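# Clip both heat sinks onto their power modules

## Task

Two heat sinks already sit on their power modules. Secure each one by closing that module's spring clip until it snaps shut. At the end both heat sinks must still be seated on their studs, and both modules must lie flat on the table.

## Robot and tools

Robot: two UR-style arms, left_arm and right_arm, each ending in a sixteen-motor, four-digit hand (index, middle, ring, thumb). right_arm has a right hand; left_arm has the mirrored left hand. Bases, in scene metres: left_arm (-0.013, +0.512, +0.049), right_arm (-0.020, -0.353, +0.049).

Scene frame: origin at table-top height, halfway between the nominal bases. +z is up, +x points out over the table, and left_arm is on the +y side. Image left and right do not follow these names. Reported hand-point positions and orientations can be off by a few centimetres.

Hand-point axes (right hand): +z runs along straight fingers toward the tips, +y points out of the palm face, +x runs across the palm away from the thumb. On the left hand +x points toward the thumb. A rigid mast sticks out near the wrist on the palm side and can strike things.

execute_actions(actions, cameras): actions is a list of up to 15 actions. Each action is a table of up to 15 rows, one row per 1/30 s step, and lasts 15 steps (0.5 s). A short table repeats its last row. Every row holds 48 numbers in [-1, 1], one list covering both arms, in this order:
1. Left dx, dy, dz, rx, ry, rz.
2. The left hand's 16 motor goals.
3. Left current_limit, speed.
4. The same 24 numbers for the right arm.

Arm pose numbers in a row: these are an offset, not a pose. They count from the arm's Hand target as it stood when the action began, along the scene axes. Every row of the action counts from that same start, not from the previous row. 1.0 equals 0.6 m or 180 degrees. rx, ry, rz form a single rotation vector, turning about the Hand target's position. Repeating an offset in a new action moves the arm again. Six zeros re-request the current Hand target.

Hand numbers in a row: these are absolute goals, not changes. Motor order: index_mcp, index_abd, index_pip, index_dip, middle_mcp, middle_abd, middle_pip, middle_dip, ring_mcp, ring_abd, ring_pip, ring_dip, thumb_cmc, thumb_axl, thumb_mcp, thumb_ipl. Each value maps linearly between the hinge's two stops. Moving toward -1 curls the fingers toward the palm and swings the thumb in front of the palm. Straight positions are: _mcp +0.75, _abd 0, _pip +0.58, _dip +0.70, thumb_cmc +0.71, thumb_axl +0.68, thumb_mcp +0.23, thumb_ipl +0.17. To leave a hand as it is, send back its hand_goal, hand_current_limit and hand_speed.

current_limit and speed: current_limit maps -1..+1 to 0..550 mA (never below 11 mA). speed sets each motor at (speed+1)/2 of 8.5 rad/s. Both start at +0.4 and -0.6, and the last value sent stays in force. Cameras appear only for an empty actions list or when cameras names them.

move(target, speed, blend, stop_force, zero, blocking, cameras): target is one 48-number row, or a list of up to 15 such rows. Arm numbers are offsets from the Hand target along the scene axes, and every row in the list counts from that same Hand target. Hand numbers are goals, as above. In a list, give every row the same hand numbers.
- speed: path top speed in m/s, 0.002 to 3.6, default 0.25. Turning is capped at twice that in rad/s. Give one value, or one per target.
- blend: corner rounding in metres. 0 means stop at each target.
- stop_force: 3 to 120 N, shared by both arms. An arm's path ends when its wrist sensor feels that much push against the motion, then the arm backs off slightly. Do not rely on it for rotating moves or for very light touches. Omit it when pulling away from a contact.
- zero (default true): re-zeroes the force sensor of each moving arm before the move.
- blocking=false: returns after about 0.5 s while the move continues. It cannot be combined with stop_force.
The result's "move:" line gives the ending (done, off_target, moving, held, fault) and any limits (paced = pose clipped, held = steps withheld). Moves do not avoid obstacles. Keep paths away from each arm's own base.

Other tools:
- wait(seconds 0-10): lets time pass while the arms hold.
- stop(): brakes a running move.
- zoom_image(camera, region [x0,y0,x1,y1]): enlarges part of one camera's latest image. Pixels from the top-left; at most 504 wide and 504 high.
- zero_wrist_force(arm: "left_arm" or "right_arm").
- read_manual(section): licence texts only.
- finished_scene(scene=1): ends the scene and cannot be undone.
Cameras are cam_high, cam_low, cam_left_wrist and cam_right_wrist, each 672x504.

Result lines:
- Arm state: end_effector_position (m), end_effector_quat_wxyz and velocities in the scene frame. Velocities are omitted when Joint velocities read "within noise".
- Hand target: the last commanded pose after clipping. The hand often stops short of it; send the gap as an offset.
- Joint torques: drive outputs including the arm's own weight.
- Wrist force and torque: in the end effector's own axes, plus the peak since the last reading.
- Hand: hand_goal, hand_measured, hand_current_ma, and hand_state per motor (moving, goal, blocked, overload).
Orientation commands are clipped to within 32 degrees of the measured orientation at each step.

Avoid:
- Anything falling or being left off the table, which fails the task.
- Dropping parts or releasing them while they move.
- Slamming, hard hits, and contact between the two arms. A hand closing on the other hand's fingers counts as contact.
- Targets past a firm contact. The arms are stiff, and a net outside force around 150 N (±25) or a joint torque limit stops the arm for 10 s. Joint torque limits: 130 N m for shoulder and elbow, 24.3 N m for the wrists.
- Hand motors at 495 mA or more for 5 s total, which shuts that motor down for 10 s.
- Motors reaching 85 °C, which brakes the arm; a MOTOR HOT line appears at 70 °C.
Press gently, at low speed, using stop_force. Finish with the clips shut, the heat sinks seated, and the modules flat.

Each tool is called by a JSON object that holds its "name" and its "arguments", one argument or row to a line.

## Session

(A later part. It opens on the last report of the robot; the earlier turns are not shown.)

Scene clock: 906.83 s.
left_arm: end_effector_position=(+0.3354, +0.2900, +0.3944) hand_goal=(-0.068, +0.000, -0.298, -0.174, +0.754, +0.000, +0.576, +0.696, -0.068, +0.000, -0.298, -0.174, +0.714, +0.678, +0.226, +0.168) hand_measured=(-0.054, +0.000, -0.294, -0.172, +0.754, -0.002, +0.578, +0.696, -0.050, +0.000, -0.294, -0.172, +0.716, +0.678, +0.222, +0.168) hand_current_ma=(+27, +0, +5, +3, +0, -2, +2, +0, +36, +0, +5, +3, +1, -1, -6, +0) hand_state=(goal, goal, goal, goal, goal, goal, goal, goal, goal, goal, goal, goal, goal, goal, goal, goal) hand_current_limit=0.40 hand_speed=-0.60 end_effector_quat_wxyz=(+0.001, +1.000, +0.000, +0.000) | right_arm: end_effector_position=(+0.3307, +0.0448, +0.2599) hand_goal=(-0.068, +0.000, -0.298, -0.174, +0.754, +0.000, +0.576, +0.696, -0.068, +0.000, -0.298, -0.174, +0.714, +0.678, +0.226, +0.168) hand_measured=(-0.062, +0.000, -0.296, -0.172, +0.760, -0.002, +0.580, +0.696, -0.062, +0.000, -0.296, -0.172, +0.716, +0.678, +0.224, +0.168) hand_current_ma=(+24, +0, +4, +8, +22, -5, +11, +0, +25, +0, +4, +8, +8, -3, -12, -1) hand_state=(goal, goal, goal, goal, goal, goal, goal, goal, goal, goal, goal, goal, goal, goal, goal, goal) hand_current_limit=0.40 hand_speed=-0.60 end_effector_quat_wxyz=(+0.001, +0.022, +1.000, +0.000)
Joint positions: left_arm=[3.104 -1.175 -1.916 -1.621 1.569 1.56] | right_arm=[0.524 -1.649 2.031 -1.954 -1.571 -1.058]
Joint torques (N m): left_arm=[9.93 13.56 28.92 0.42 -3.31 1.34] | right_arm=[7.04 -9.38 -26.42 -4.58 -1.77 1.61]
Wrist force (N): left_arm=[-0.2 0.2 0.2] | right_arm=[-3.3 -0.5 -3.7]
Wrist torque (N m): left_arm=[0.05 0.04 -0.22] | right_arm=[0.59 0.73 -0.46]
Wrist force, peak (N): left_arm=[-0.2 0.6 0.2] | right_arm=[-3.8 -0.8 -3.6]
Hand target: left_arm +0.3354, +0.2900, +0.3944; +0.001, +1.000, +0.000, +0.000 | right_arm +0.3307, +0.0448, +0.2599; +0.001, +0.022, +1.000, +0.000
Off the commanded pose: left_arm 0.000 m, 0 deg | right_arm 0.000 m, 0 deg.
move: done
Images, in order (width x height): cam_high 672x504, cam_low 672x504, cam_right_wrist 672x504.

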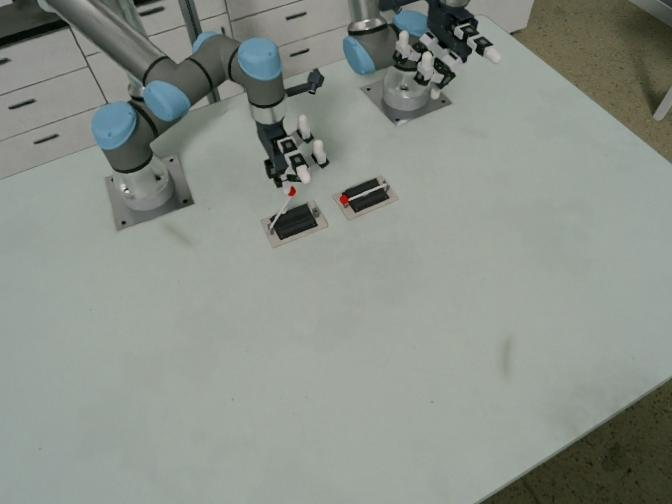

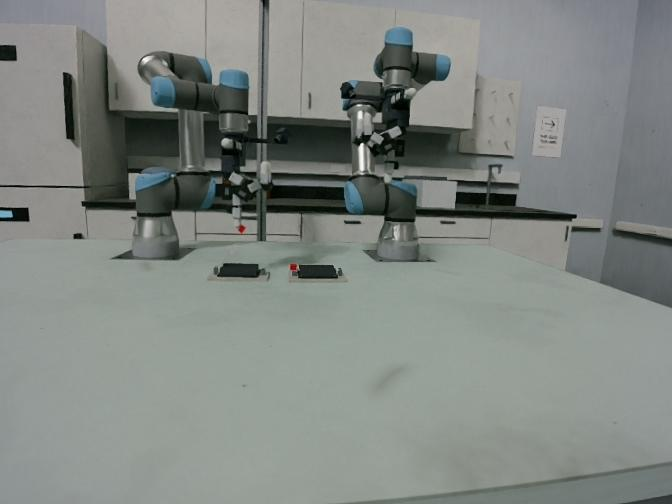

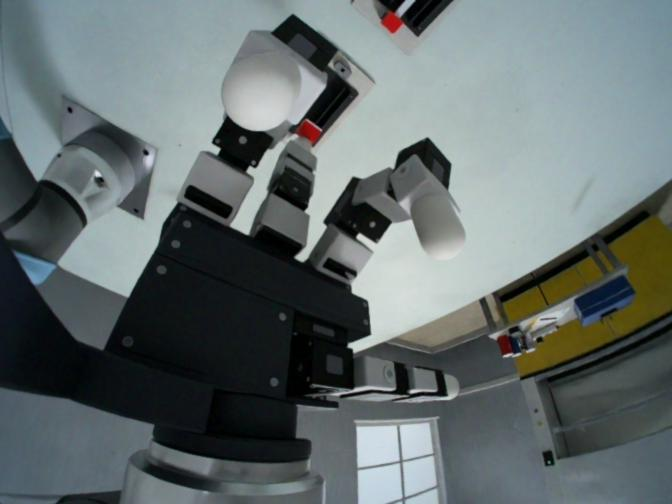

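{"name": "move", "arguments": {
  "target": [
    [0,0,0,0,0,0,-0.068,0,-0.298,-0.174,0.754,0,0.576,0.696,-0.068,0,-0.298,-0.174,0.714,0.678,0.226,0.168,0.4,-0.6,0.0017,0.0365,-0.0178,0,0,0,-0.068,0,-0.298,-0.174,0.754,0,0.576,0.696,-0.068,0,-0.298,-0.174,0.714,0.678,0.226,0.168,0.4,-0.6],
    [0,0,0,0,0,0,-0.068,0,-0.298,-0.174,0.754,0,0.576,0.696,-0.068,0,-0.298,-0.174,0.714,0.678,0.226,0.168,0.4,-0.6,0.0032,0.0693,-0.0417,0,0,0,-0.068,0,-0.298,-0.174,0.754,0,0.576,0.696,-0.068,0,-0.298,-0.174,0.714,0.678,0.226,0.168,0.4,-0.6],
    [0,0,0,0,0,0,-0.068,0,-0.298,-0.174,0.754,0,0.576,0.696,-0.068,0,-0.298,-0.174,0.714,0.678,0.226,0.168,0.4,-0.6,0.0045,0.0974,-0.0708,0,0,0,-0.068,0,-0.298,-0.174,0.754,0,0.576,0.696,-0.068,0,-0.298,-0.174,0.714,0.678,0.226,0.168,0.4,-0.6],
    [0,0,0,0,0,0,-0.068,0,-0.298,-0.174,0.754,0,0.576,0.696,-0.068,0,-0.298,-0.174,0.714,0.678,0.226,0.168,0.4,-0.6,0.0055,0.12,-0.1045,0,0,0,-0.068,0,-0.298,-0.174,0.754,0,0.576,0.696,-0.068,0,-0.298,-0.174,0.714,0.678,0.226,0.168,0.4,-0.6]
  ],
  "speed": 0.06,
  "stop_force": 8,
  "cameras": ["cam_high","cam_low","cam_right_wrist"]
}}

{"name": "zoom_image", "arguments": {
  "camera": "cam_low",
  "region": [160, 180, 300, 300]
}}

{"name": "zoom_image", "arguments": {
  "camera": "cam_high",
  "region": [220, 120, 360, 260]
}}

Scene clock: 925.10 s.
left_arm: end_effector_position=(+0.3354, +0.2900, +0.3944) hand_goal=(-0.068, +0.000, -0.298, -0.174, +0.754, +0.000, +0.576, +0.696, -0.068, +0.000, -0.298, -0.174, +0.714, +0.678, +0.226, +0.168) hand_measured=(-0.054, +0.000, -0.294, -0.172, +0.754, -0.002, +0.578, +0.696, -0.050, +0.000, -0.294, -0.172, +0.716, +0.678, +0.222, +0.168) hand_current_ma=(+27, +0, +5, +3, +0, -2, +2, +0, +36, +0, +5, +3, +1, -1, -6, +0) hand_state=(goal, goal, goal, goal, goal, goal, goal, goal, goal, goal, goal, goal, goal, goal, goal, goal) hand_current_limit=0.40 hand_speed=-0.60 end_effector_quat_wxyz=(+0.001, +1.000, +0.000, +0.000) | right_arm: end_effector_position=(+0.3340, +0.1168, +0.1972) hand_goal=(-0.068, +0.000, -0.298, -0.174, +0.754, +0.000, +0.576, +0.696, -0.068, +0.000, -0.298, -0.174, +0.714, +0.678, +0.226, +0.168) hand_measured=(-0.062, +0.000, -0.296, -0.172, +0.756, -0.002, +0.580, +0.696, -0.062, +0.000, -0.296, -0.172, +0.716, +0.678, +0.224, +0.168) hand_current_ma=(+24, +0, +4, +8, +10, -5, +11, +0, +25, +0, +4, +8, +8, -3, -12, -1) hand_state=(goal, goal, goal, goal, goal, goal, goal, goal, goal, goal, goal, goal, goal, goal, goal, goal) hand_current_limit=0.40 hand_speed=-0.60 end_effector_quat_wxyz=(+0.001, +0.022, +1.000, +0.000)
Joint positions: left_arm=[3.104 -1.175 -1.916 -1.621 1.569 1.56] | right_arm=[0.655 -1.442 1.997 -2.127 -1.571 -0.926]
Joint torques (N m): left_arm=[9.91 13.45 27.99 0.51 -3.25 1.35] | right_arm=[6.83 -16.57 -24.69 -4.36 -1.81 1.59]
Wrist force (N): left_arm=[-0.3 0.3 0.0] | right_arm=[-3.2 -0.8 -3.8]
Wrist torque (N m): left_arm=[0.08 0.04 -0.22] | right_arm=[0.57 0.69 -0.47]
Wrist force, peak (N): left_arm=[-0.2 0.6 0.0] | right_arm=[-3.6 -1.0 -4.0]
Hand target: left_arm +0.3354, +0.2900, +0.3944; +0.001, +1.000, +0.000, +0.000 | right_arm +0.3340, +0.1168, +0.1972; +0.001, +0.022, +1.000, +0.000
Off the commanded pose: left_arm 0.000 m, 0 deg | right_arm 0.000 m, 0 deg.
move: done
Images, in order (width x height): cam_high 672x504, cam_low 672x504, cam_right_wrist 672x504.

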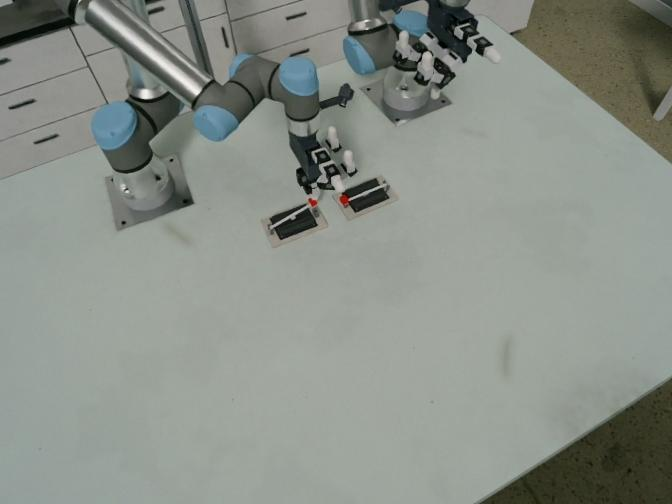

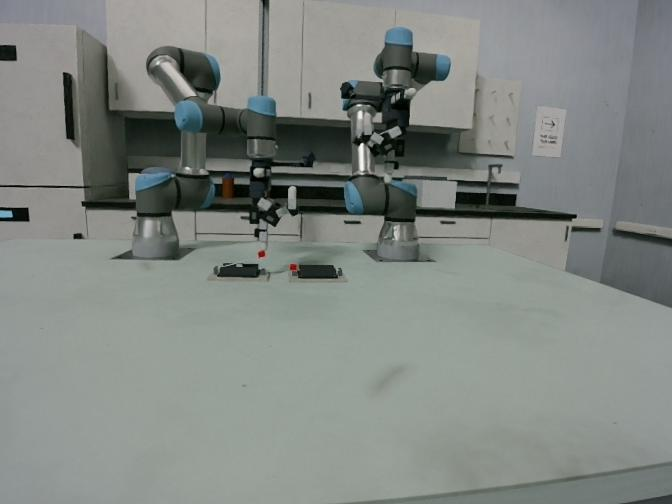

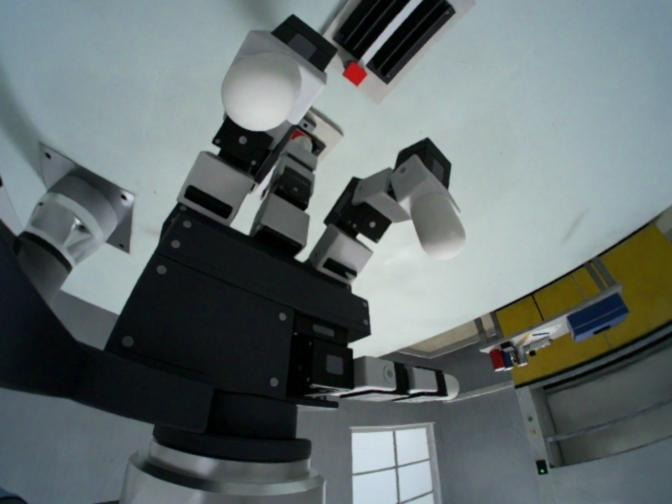

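Scaled by 3.600 from the camera's 672x504 image, which has a finer 960x720 frame.

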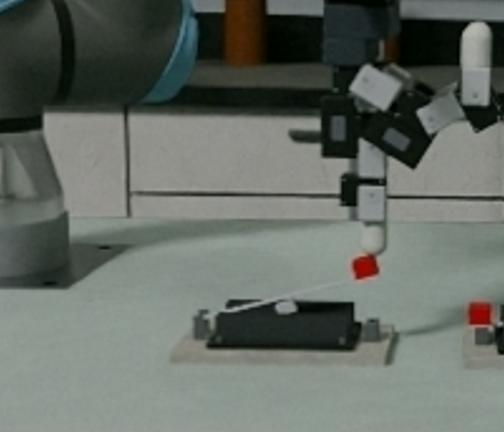

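Scaled by 3.600 from the camera's 672x504 image, which has a finer 960x720 frame.

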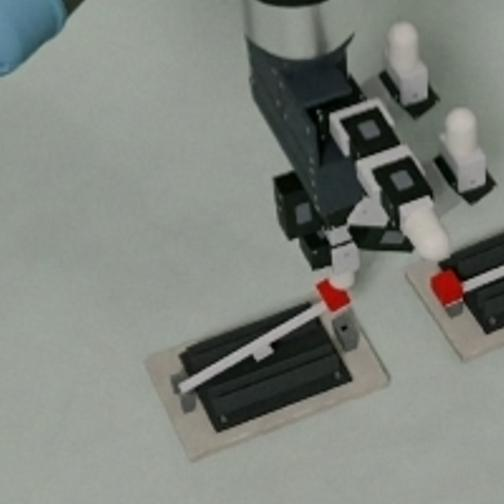

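{"name": "move", "arguments": {
  "target": [
    [0,0,0,0,0,0,-0.068,0,-0.298,-0.174,0.754,0,0.576,0.696,-0.068,0,-0.298,-0.174,0.714,0.678,0.226,0.168,0.4,-0.6,0,0.0025,-0.05,0,0,0,-0.068,0,-0.298,-0.174,0.754,0,0.576,0.696,-0.068,0,-0.298,-0.174,0.714,0.678,0.226,0.168,0.4,-0.6],
    [0,0,0,0,0,0,-0.068,0,-0.298,-0.174,0.754,0,0.576,0.696,-0.068,0,-0.298,-0.174,0.714,0.678,0.226,0.168,0.4,-0.6,0,0.0033,-0.0783,0,0,0,-0.068,0,-0.298,-0.174,0.754,0,0.576,0.696,-0.068,0,-0.298,-0.174,0.714,0.678,0.226,0.168,0.4,-0.6]
  ],
  "speed": [0.03,0.015],
  "stop_force": 45,
  "cameras": ["cam_high","cam_low","cam_right_wrist"]
}}

{"name": "zoom_image", "arguments": {
  "camera": "cam_low",
  "region": [160, 180, 300, 300]
}}

{"name": "zoom_image", "arguments": {
  "camera": "cam_high",
  "region": [220, 120, 360, 260]
}}

Scene clock: 946.47 s.
left_arm: end_effector_position=(+0.3354, +0.2900, +0.3944) hand_goal=(-0.068, +0.000, -0.298, -0.174, +0.754, +0.000, +0.576, +0.696, -0.068, +0.000, -0.298, -0.174, +0.714, +0.678, +0.226, +0.168) hand_measured=(-0.054, +0.000, -0.294, -0.172, +0.754, -0.002, +0.578, +0.696, -0.050, +0.000, -0.294, -0.172, +0.716, +0.678, +0.222, +0.168) hand_current_ma=(+27, +0, +5, +3, +0, -2, +2, +0, +36, +0, +5, +3, +1, -1, -6, +0) hand_state=(goal, goal, goal, goal, goal, goal, goal, goal, goal, goal, goal, goal, goal, goal, goal, goal) hand_current_limit=0.40 hand_speed=-0.60 end_effector_quat_wxyz=(+0.001, +1.000, +0.000, +0.000) | right_arm: end_effector_position=(+0.3341, +0.1186, +0.1576) hand_goal=(-0.068, +0.000, -0.298, -0.174, +0.754, +0.000, +0.576, +0.696, -0.068, +0.000, -0.298, -0.174, +0.714, +0.678, +0.226, +0.168) hand_measured=(-0.062, +0.000, -0.296, -0.172, +0.754, -0.008, +0.576, +0.696, -0.060, +0.000, -0.296, -0.172, +0.716, +0.678, +0.222, +0.168) hand_current_ma=(+26, +0, +4, +8, +0, -27, +2, +0, +27, +0, +4, +8, +8, -3, -13, -1) hand_state=(goal, goal, goal, goal, goal, goal, goal, goal, goal, goal, goal, goal, goal, goal, goal, goal) hand_current_limit=0.40 hand_speed=-0.60 end_effector_quat_wxyz=(+0.001, +0.022, +1.000, +0.000)
Joint positions: left_arm=[3.104 -1.175 -1.916 -1.621 1.569 1.56] | right_arm=[0.658 -1.38 2.044 -2.237 -1.571 -0.923]
Joint torques (N m): left_arm=[9.64 13.36 26.67 0.6 -3.21 1.29] | right_arm=[0.89 -10.36 -7.85 4.68 -1.24 -0.46]
Wrist force (N): left_arm=[-0.1 0.4 0.2] | right_arm=[-3.5 -1.3 -47.4]
Wrist torque (N m): left_arm=[0.07 0.03 -0.22] | right_arm=[3.89 1.71 -0.51]
Wrist force, peak (N): left_arm=[0.1 0.6 0.1] | right_arm=[-3.5 -1.5 -59.2]
Hand target: left_arm +0.3354, +0.2900, +0.3944; +0.001, +1.000, +0.000, +0.000 | right_arm +0.3341, +0.1186, +0.1576; +0.001, +0.022, +1.000, +0.000 (not the last commanded pose)
Off the commanded pose: left_arm 0.000 m, 0 deg | right_arm 0.007 m, 0 deg.
move: contact (right_arm); path passed 1 of 2 targets
Images, in order (width x height): cam_high 672x504, cam_low 672x504, cam_right_wrist 672x504.

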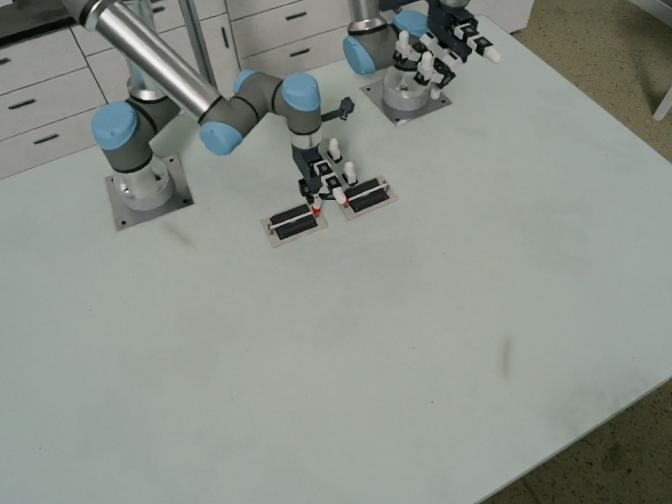

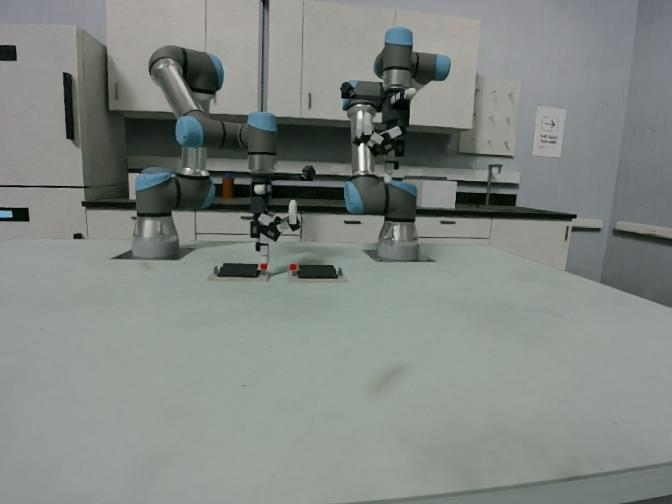

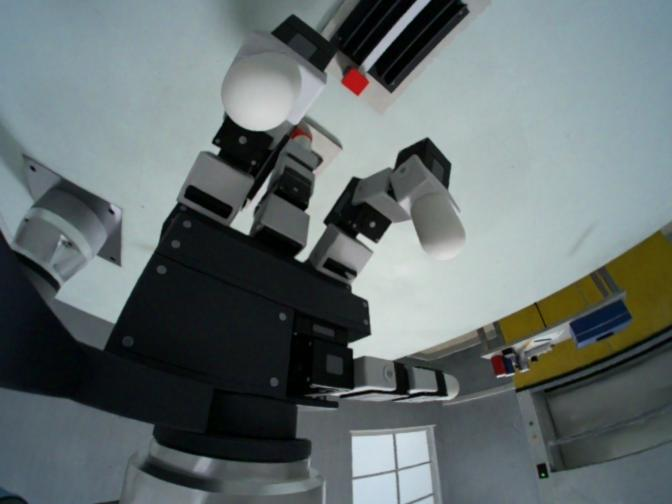

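Scaled by 3.600 from the camera's 672x504 image, which has a finer 960x720 frame.

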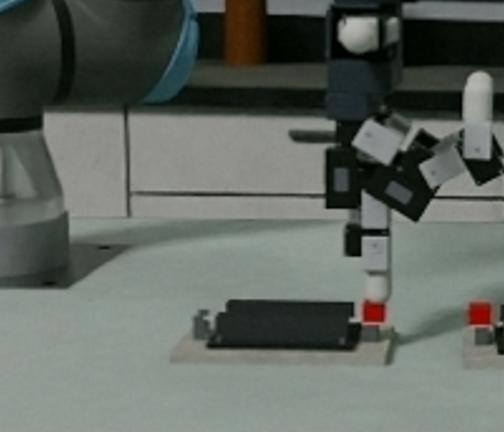

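Scaled by 3.600 from the camera's 672x504 image, which has a finer 960x720 frame.

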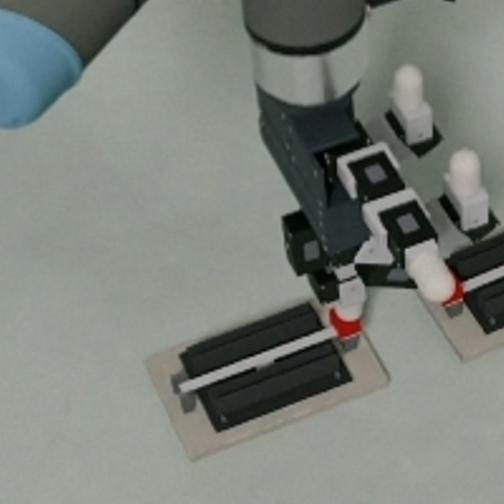

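{"name": "move", "arguments": {
  "target": [
    [0,0,0,0,0,0,-0.068,0,-0.298,-0.174,0.754,0,0.576,0.696,-0.068,0,-0.298,-0.174,0.714,0.678,0.226,0.168,0.4,-0.6,0,0,0.05,0,0,0,-0.068,0,-0.298,-0.174,0.754,0,0.576,0.696,-0.068,0,-0.298,-0.174,0.714,0.678,0.226,0.168,0.4,-0.6],
    [0,0,0,0,0,0,-0.068,0,-0.298,-0.174,0.754,0,0.576,0.696,-0.068,0,-0.298,-0.174,0.714,0.678,0.226,0.168,0.4,-0.6,0,-0.05,0.3,0,0,0,-0.068,0,-0.298,-0.174,0.754,0,0.576,0.696,-0.068,0,-0.298,-0.174,0.714,0.678,0.226,0.168,0.4,-0.6],
    [0,0,0,0,0,0,-0.068,0,-0.298,-0.174,0.754,0,0.576,0.696,-0.068,0,-0.298,-0.174,0.714,0.678,0.226,0.168,0.4,-0.6,0,-0.45,0.35,0,0,0,-0.068,0,-0.298,-0.174,0.754,0,0.576,0.696,-0.068,0,-0.298,-0.174,0.714,0.678,0.226,0.168,0.4,-0.6]
  ],
  "speed": [0.05,0.2,0.25],
  "blend": [0.005,0.02,0],
  "cameras": ["all"]
}}

{"name": "zoom_image", "arguments": {
  "camera": "cam_low",
  "region": [200, 250, 280, 290]
}}

{"name": "zoom_image", "arguments": {
  "camera": "cam_low",
  "region": [280, 250, 360, 290]
}}

{"name": "zoom_image", "arguments": {
  "camera": "cam_high",
  "region": [250, 160, 410, 260]
}}

{"name": "zoom_image", "arguments": {
  "camera": "cam_right_wrist",
  "region": [280, 0, 500, 160]
}}

{"name": "zoom_image", "arguments": {
  "camera": "cam_left_wrist",
  "region": [120, 0, 340, 160]
}}

Scene clock: 960.70 s.
left_arm: end_effector_position=(+0.3354, +0.2900, +0.3944) hand_goal=(-0.068, +0.000, -0.298, -0.174, +0.754, +0.000, +0.576, +0.696, -0.068, +0.000, -0.298, -0.174, +0.714, +0.678, +0.226, +0.168) hand_measured=(-0.054, +0.000, -0.294, -0.172, +0.754, -0.002, +0.578, +0.696, -0.050, +0.000, -0.294, -0.172, +0.716, +0.678, +0.222, +0.168) hand_current_ma=(+27, +0, +5, +3, +0, -2, +2, +0, +36, +0, +5, +3, +1, -1, -6, +0) hand_state=(goal, goal, goal, goal, goal, goal, goal, goal, goal, goal, goal, goal, goal, goal, goal, goal) hand_current_limit=0.40 hand_speed=-0.60 end_effector_quat_wxyz=(+0.001, +1.000, +0.000, +0.000) | right_arm: end_effector_position=(+0.3341, -0.1513, +0.3676) hand_goal=(-0.068, +0.000, -0.298, -0.174, +0.754, +0.000, +0.576, +0.696, -0.068, +0.000, -0.298, -0.174, +0.714, +0.678, +0.226, +0.168) hand_measured=(-0.062, +0.000, -0.296, -0.172, +0.750, -0.002, +0.576, +0.696, -0.060, +0.000, -0.296, -0.172, +0.716, +0.678, +0.222, +0.168) hand_current_ma=(+26, +0, +4, +8, -11, -5, +0, +0, +27, +0, +4, +8, +7, -3, -13, -1) hand_state=(goal, goal, goal, goal, goal, goal, goal, goal, goal, goal, goal, goal, goal, goal, goal, goal) hand_current_limit=0.40 hand_speed=-0.60 end_effector_quat_wxyz=(+0.001, +0.022, +1.000, +0.000)
Joint positions: left_arm=[3.104 -1.175 -1.916 -1.621 1.569 1.56] | right_arm=[0.005 -1.985 1.995 -1.582 -1.57 -1.576]
Joint torques (N m): left_arm=[9.64 13.02 25.15 0.76 -3.13 1.26] | right_arm=[-7.84 -12.13 -16.33 0.19 1.91 -1.43]
Wrist force (N): left_arm=[0.0 0.1 0.1] | right_arm=[-3.3 -0.1 -3.7]
Wrist torque (N m): left_arm=[0.05 0.01 -0.20] | right_arm=[0.57 0.73 -0.27]
Wrist force, peak (N): left_arm=[-0.5 0.6 0.3] | right_arm=[-3.8 -1.3 -47.5]
Hand target: left_arm +0.3354, +0.2900, +0.3944; +0.001, +1.000, +0.000, +0.000 | right_arm +0.3341, -0.1514, +0.3676; +0.001, +0.022, +1.000, +0.000
Off the commanded pose: left_arm 0.000 m, 0 deg | right_arm 0.000 m, 0 deg.
move: done

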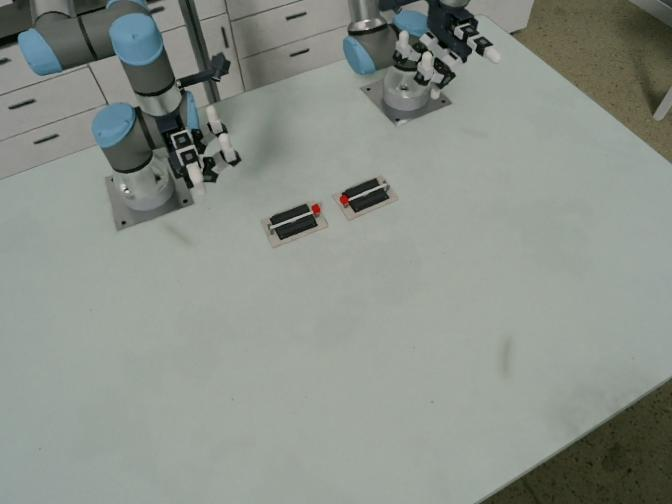

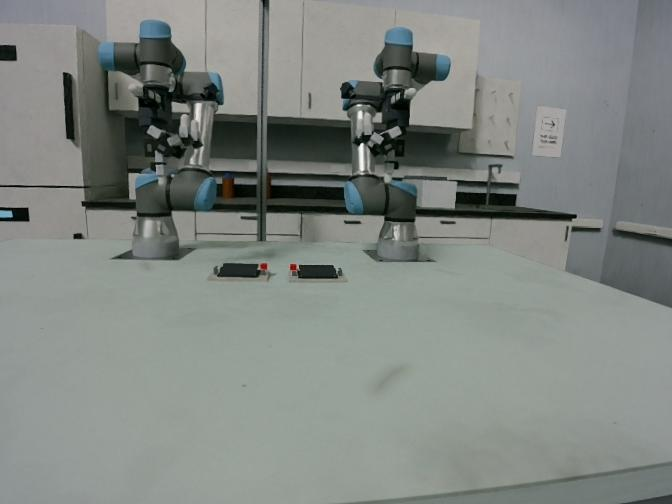

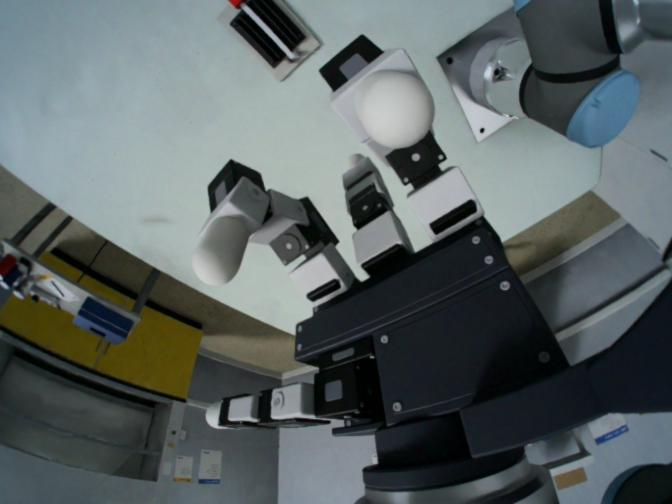

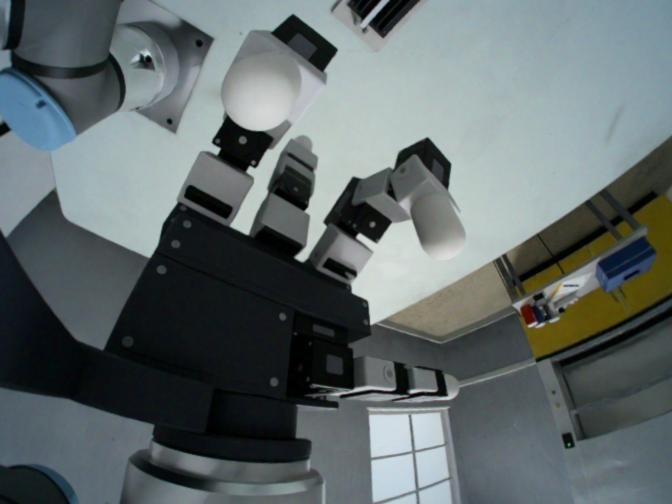

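Scaled by 6.300 from the camera's 672x504 image, which has a finer 960x720 frame.

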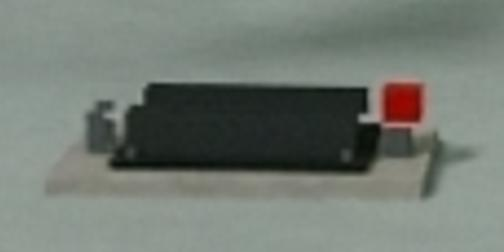

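Scaled by 6.300 from the camera's 672x504 image, which has a finer 960x720 frame.

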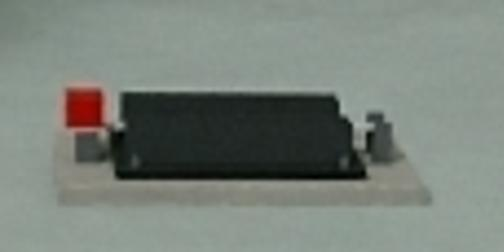

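Scaled by 3.150 from the camera's 672x504 image, which has a finer 960x720 frame.

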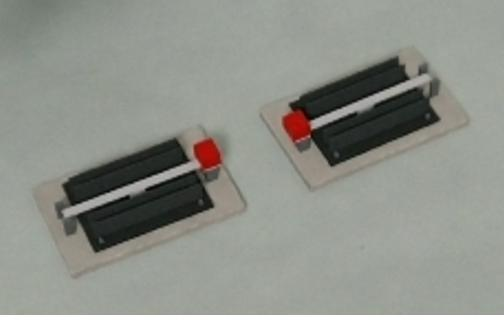

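Scaled by 2.291 from the camera's 672x504 image, which has a finer 960x720 frame.

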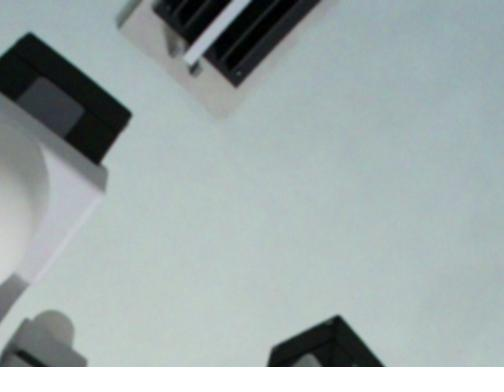

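Scaled by 2.291 from the camera's 672x504 image, which has a finer 960x720 frame.

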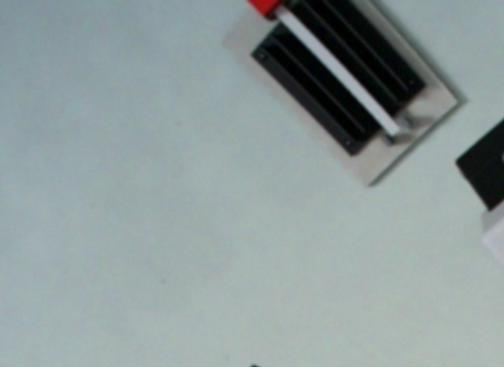

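{"name": "zoom_image", "arguments": {
  "camera": "cam_high",
  "region": [300, 190, 360, 225]
}}

{"name": "zoom_image", "arguments": {
  "camera": "cam_low",
  "region": [250, 255, 310, 285]
}}

Scaled by 8.400 from the camera's 672x504 image, which has a finer 960x720 frame.

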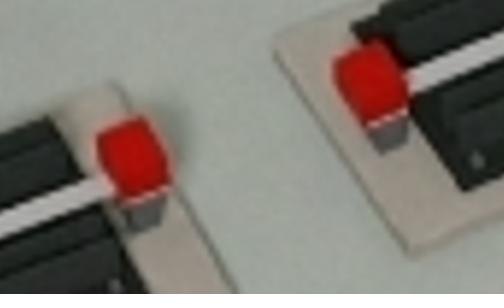

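Scaled by 8.400 from the camera's 672x504 image, which has a finer 960x720 frame.

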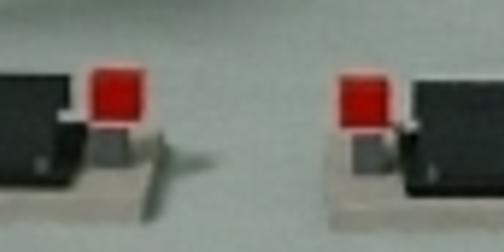

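{"name": "finished_scene", "arguments": {

}}

The scene is finished: the task was done.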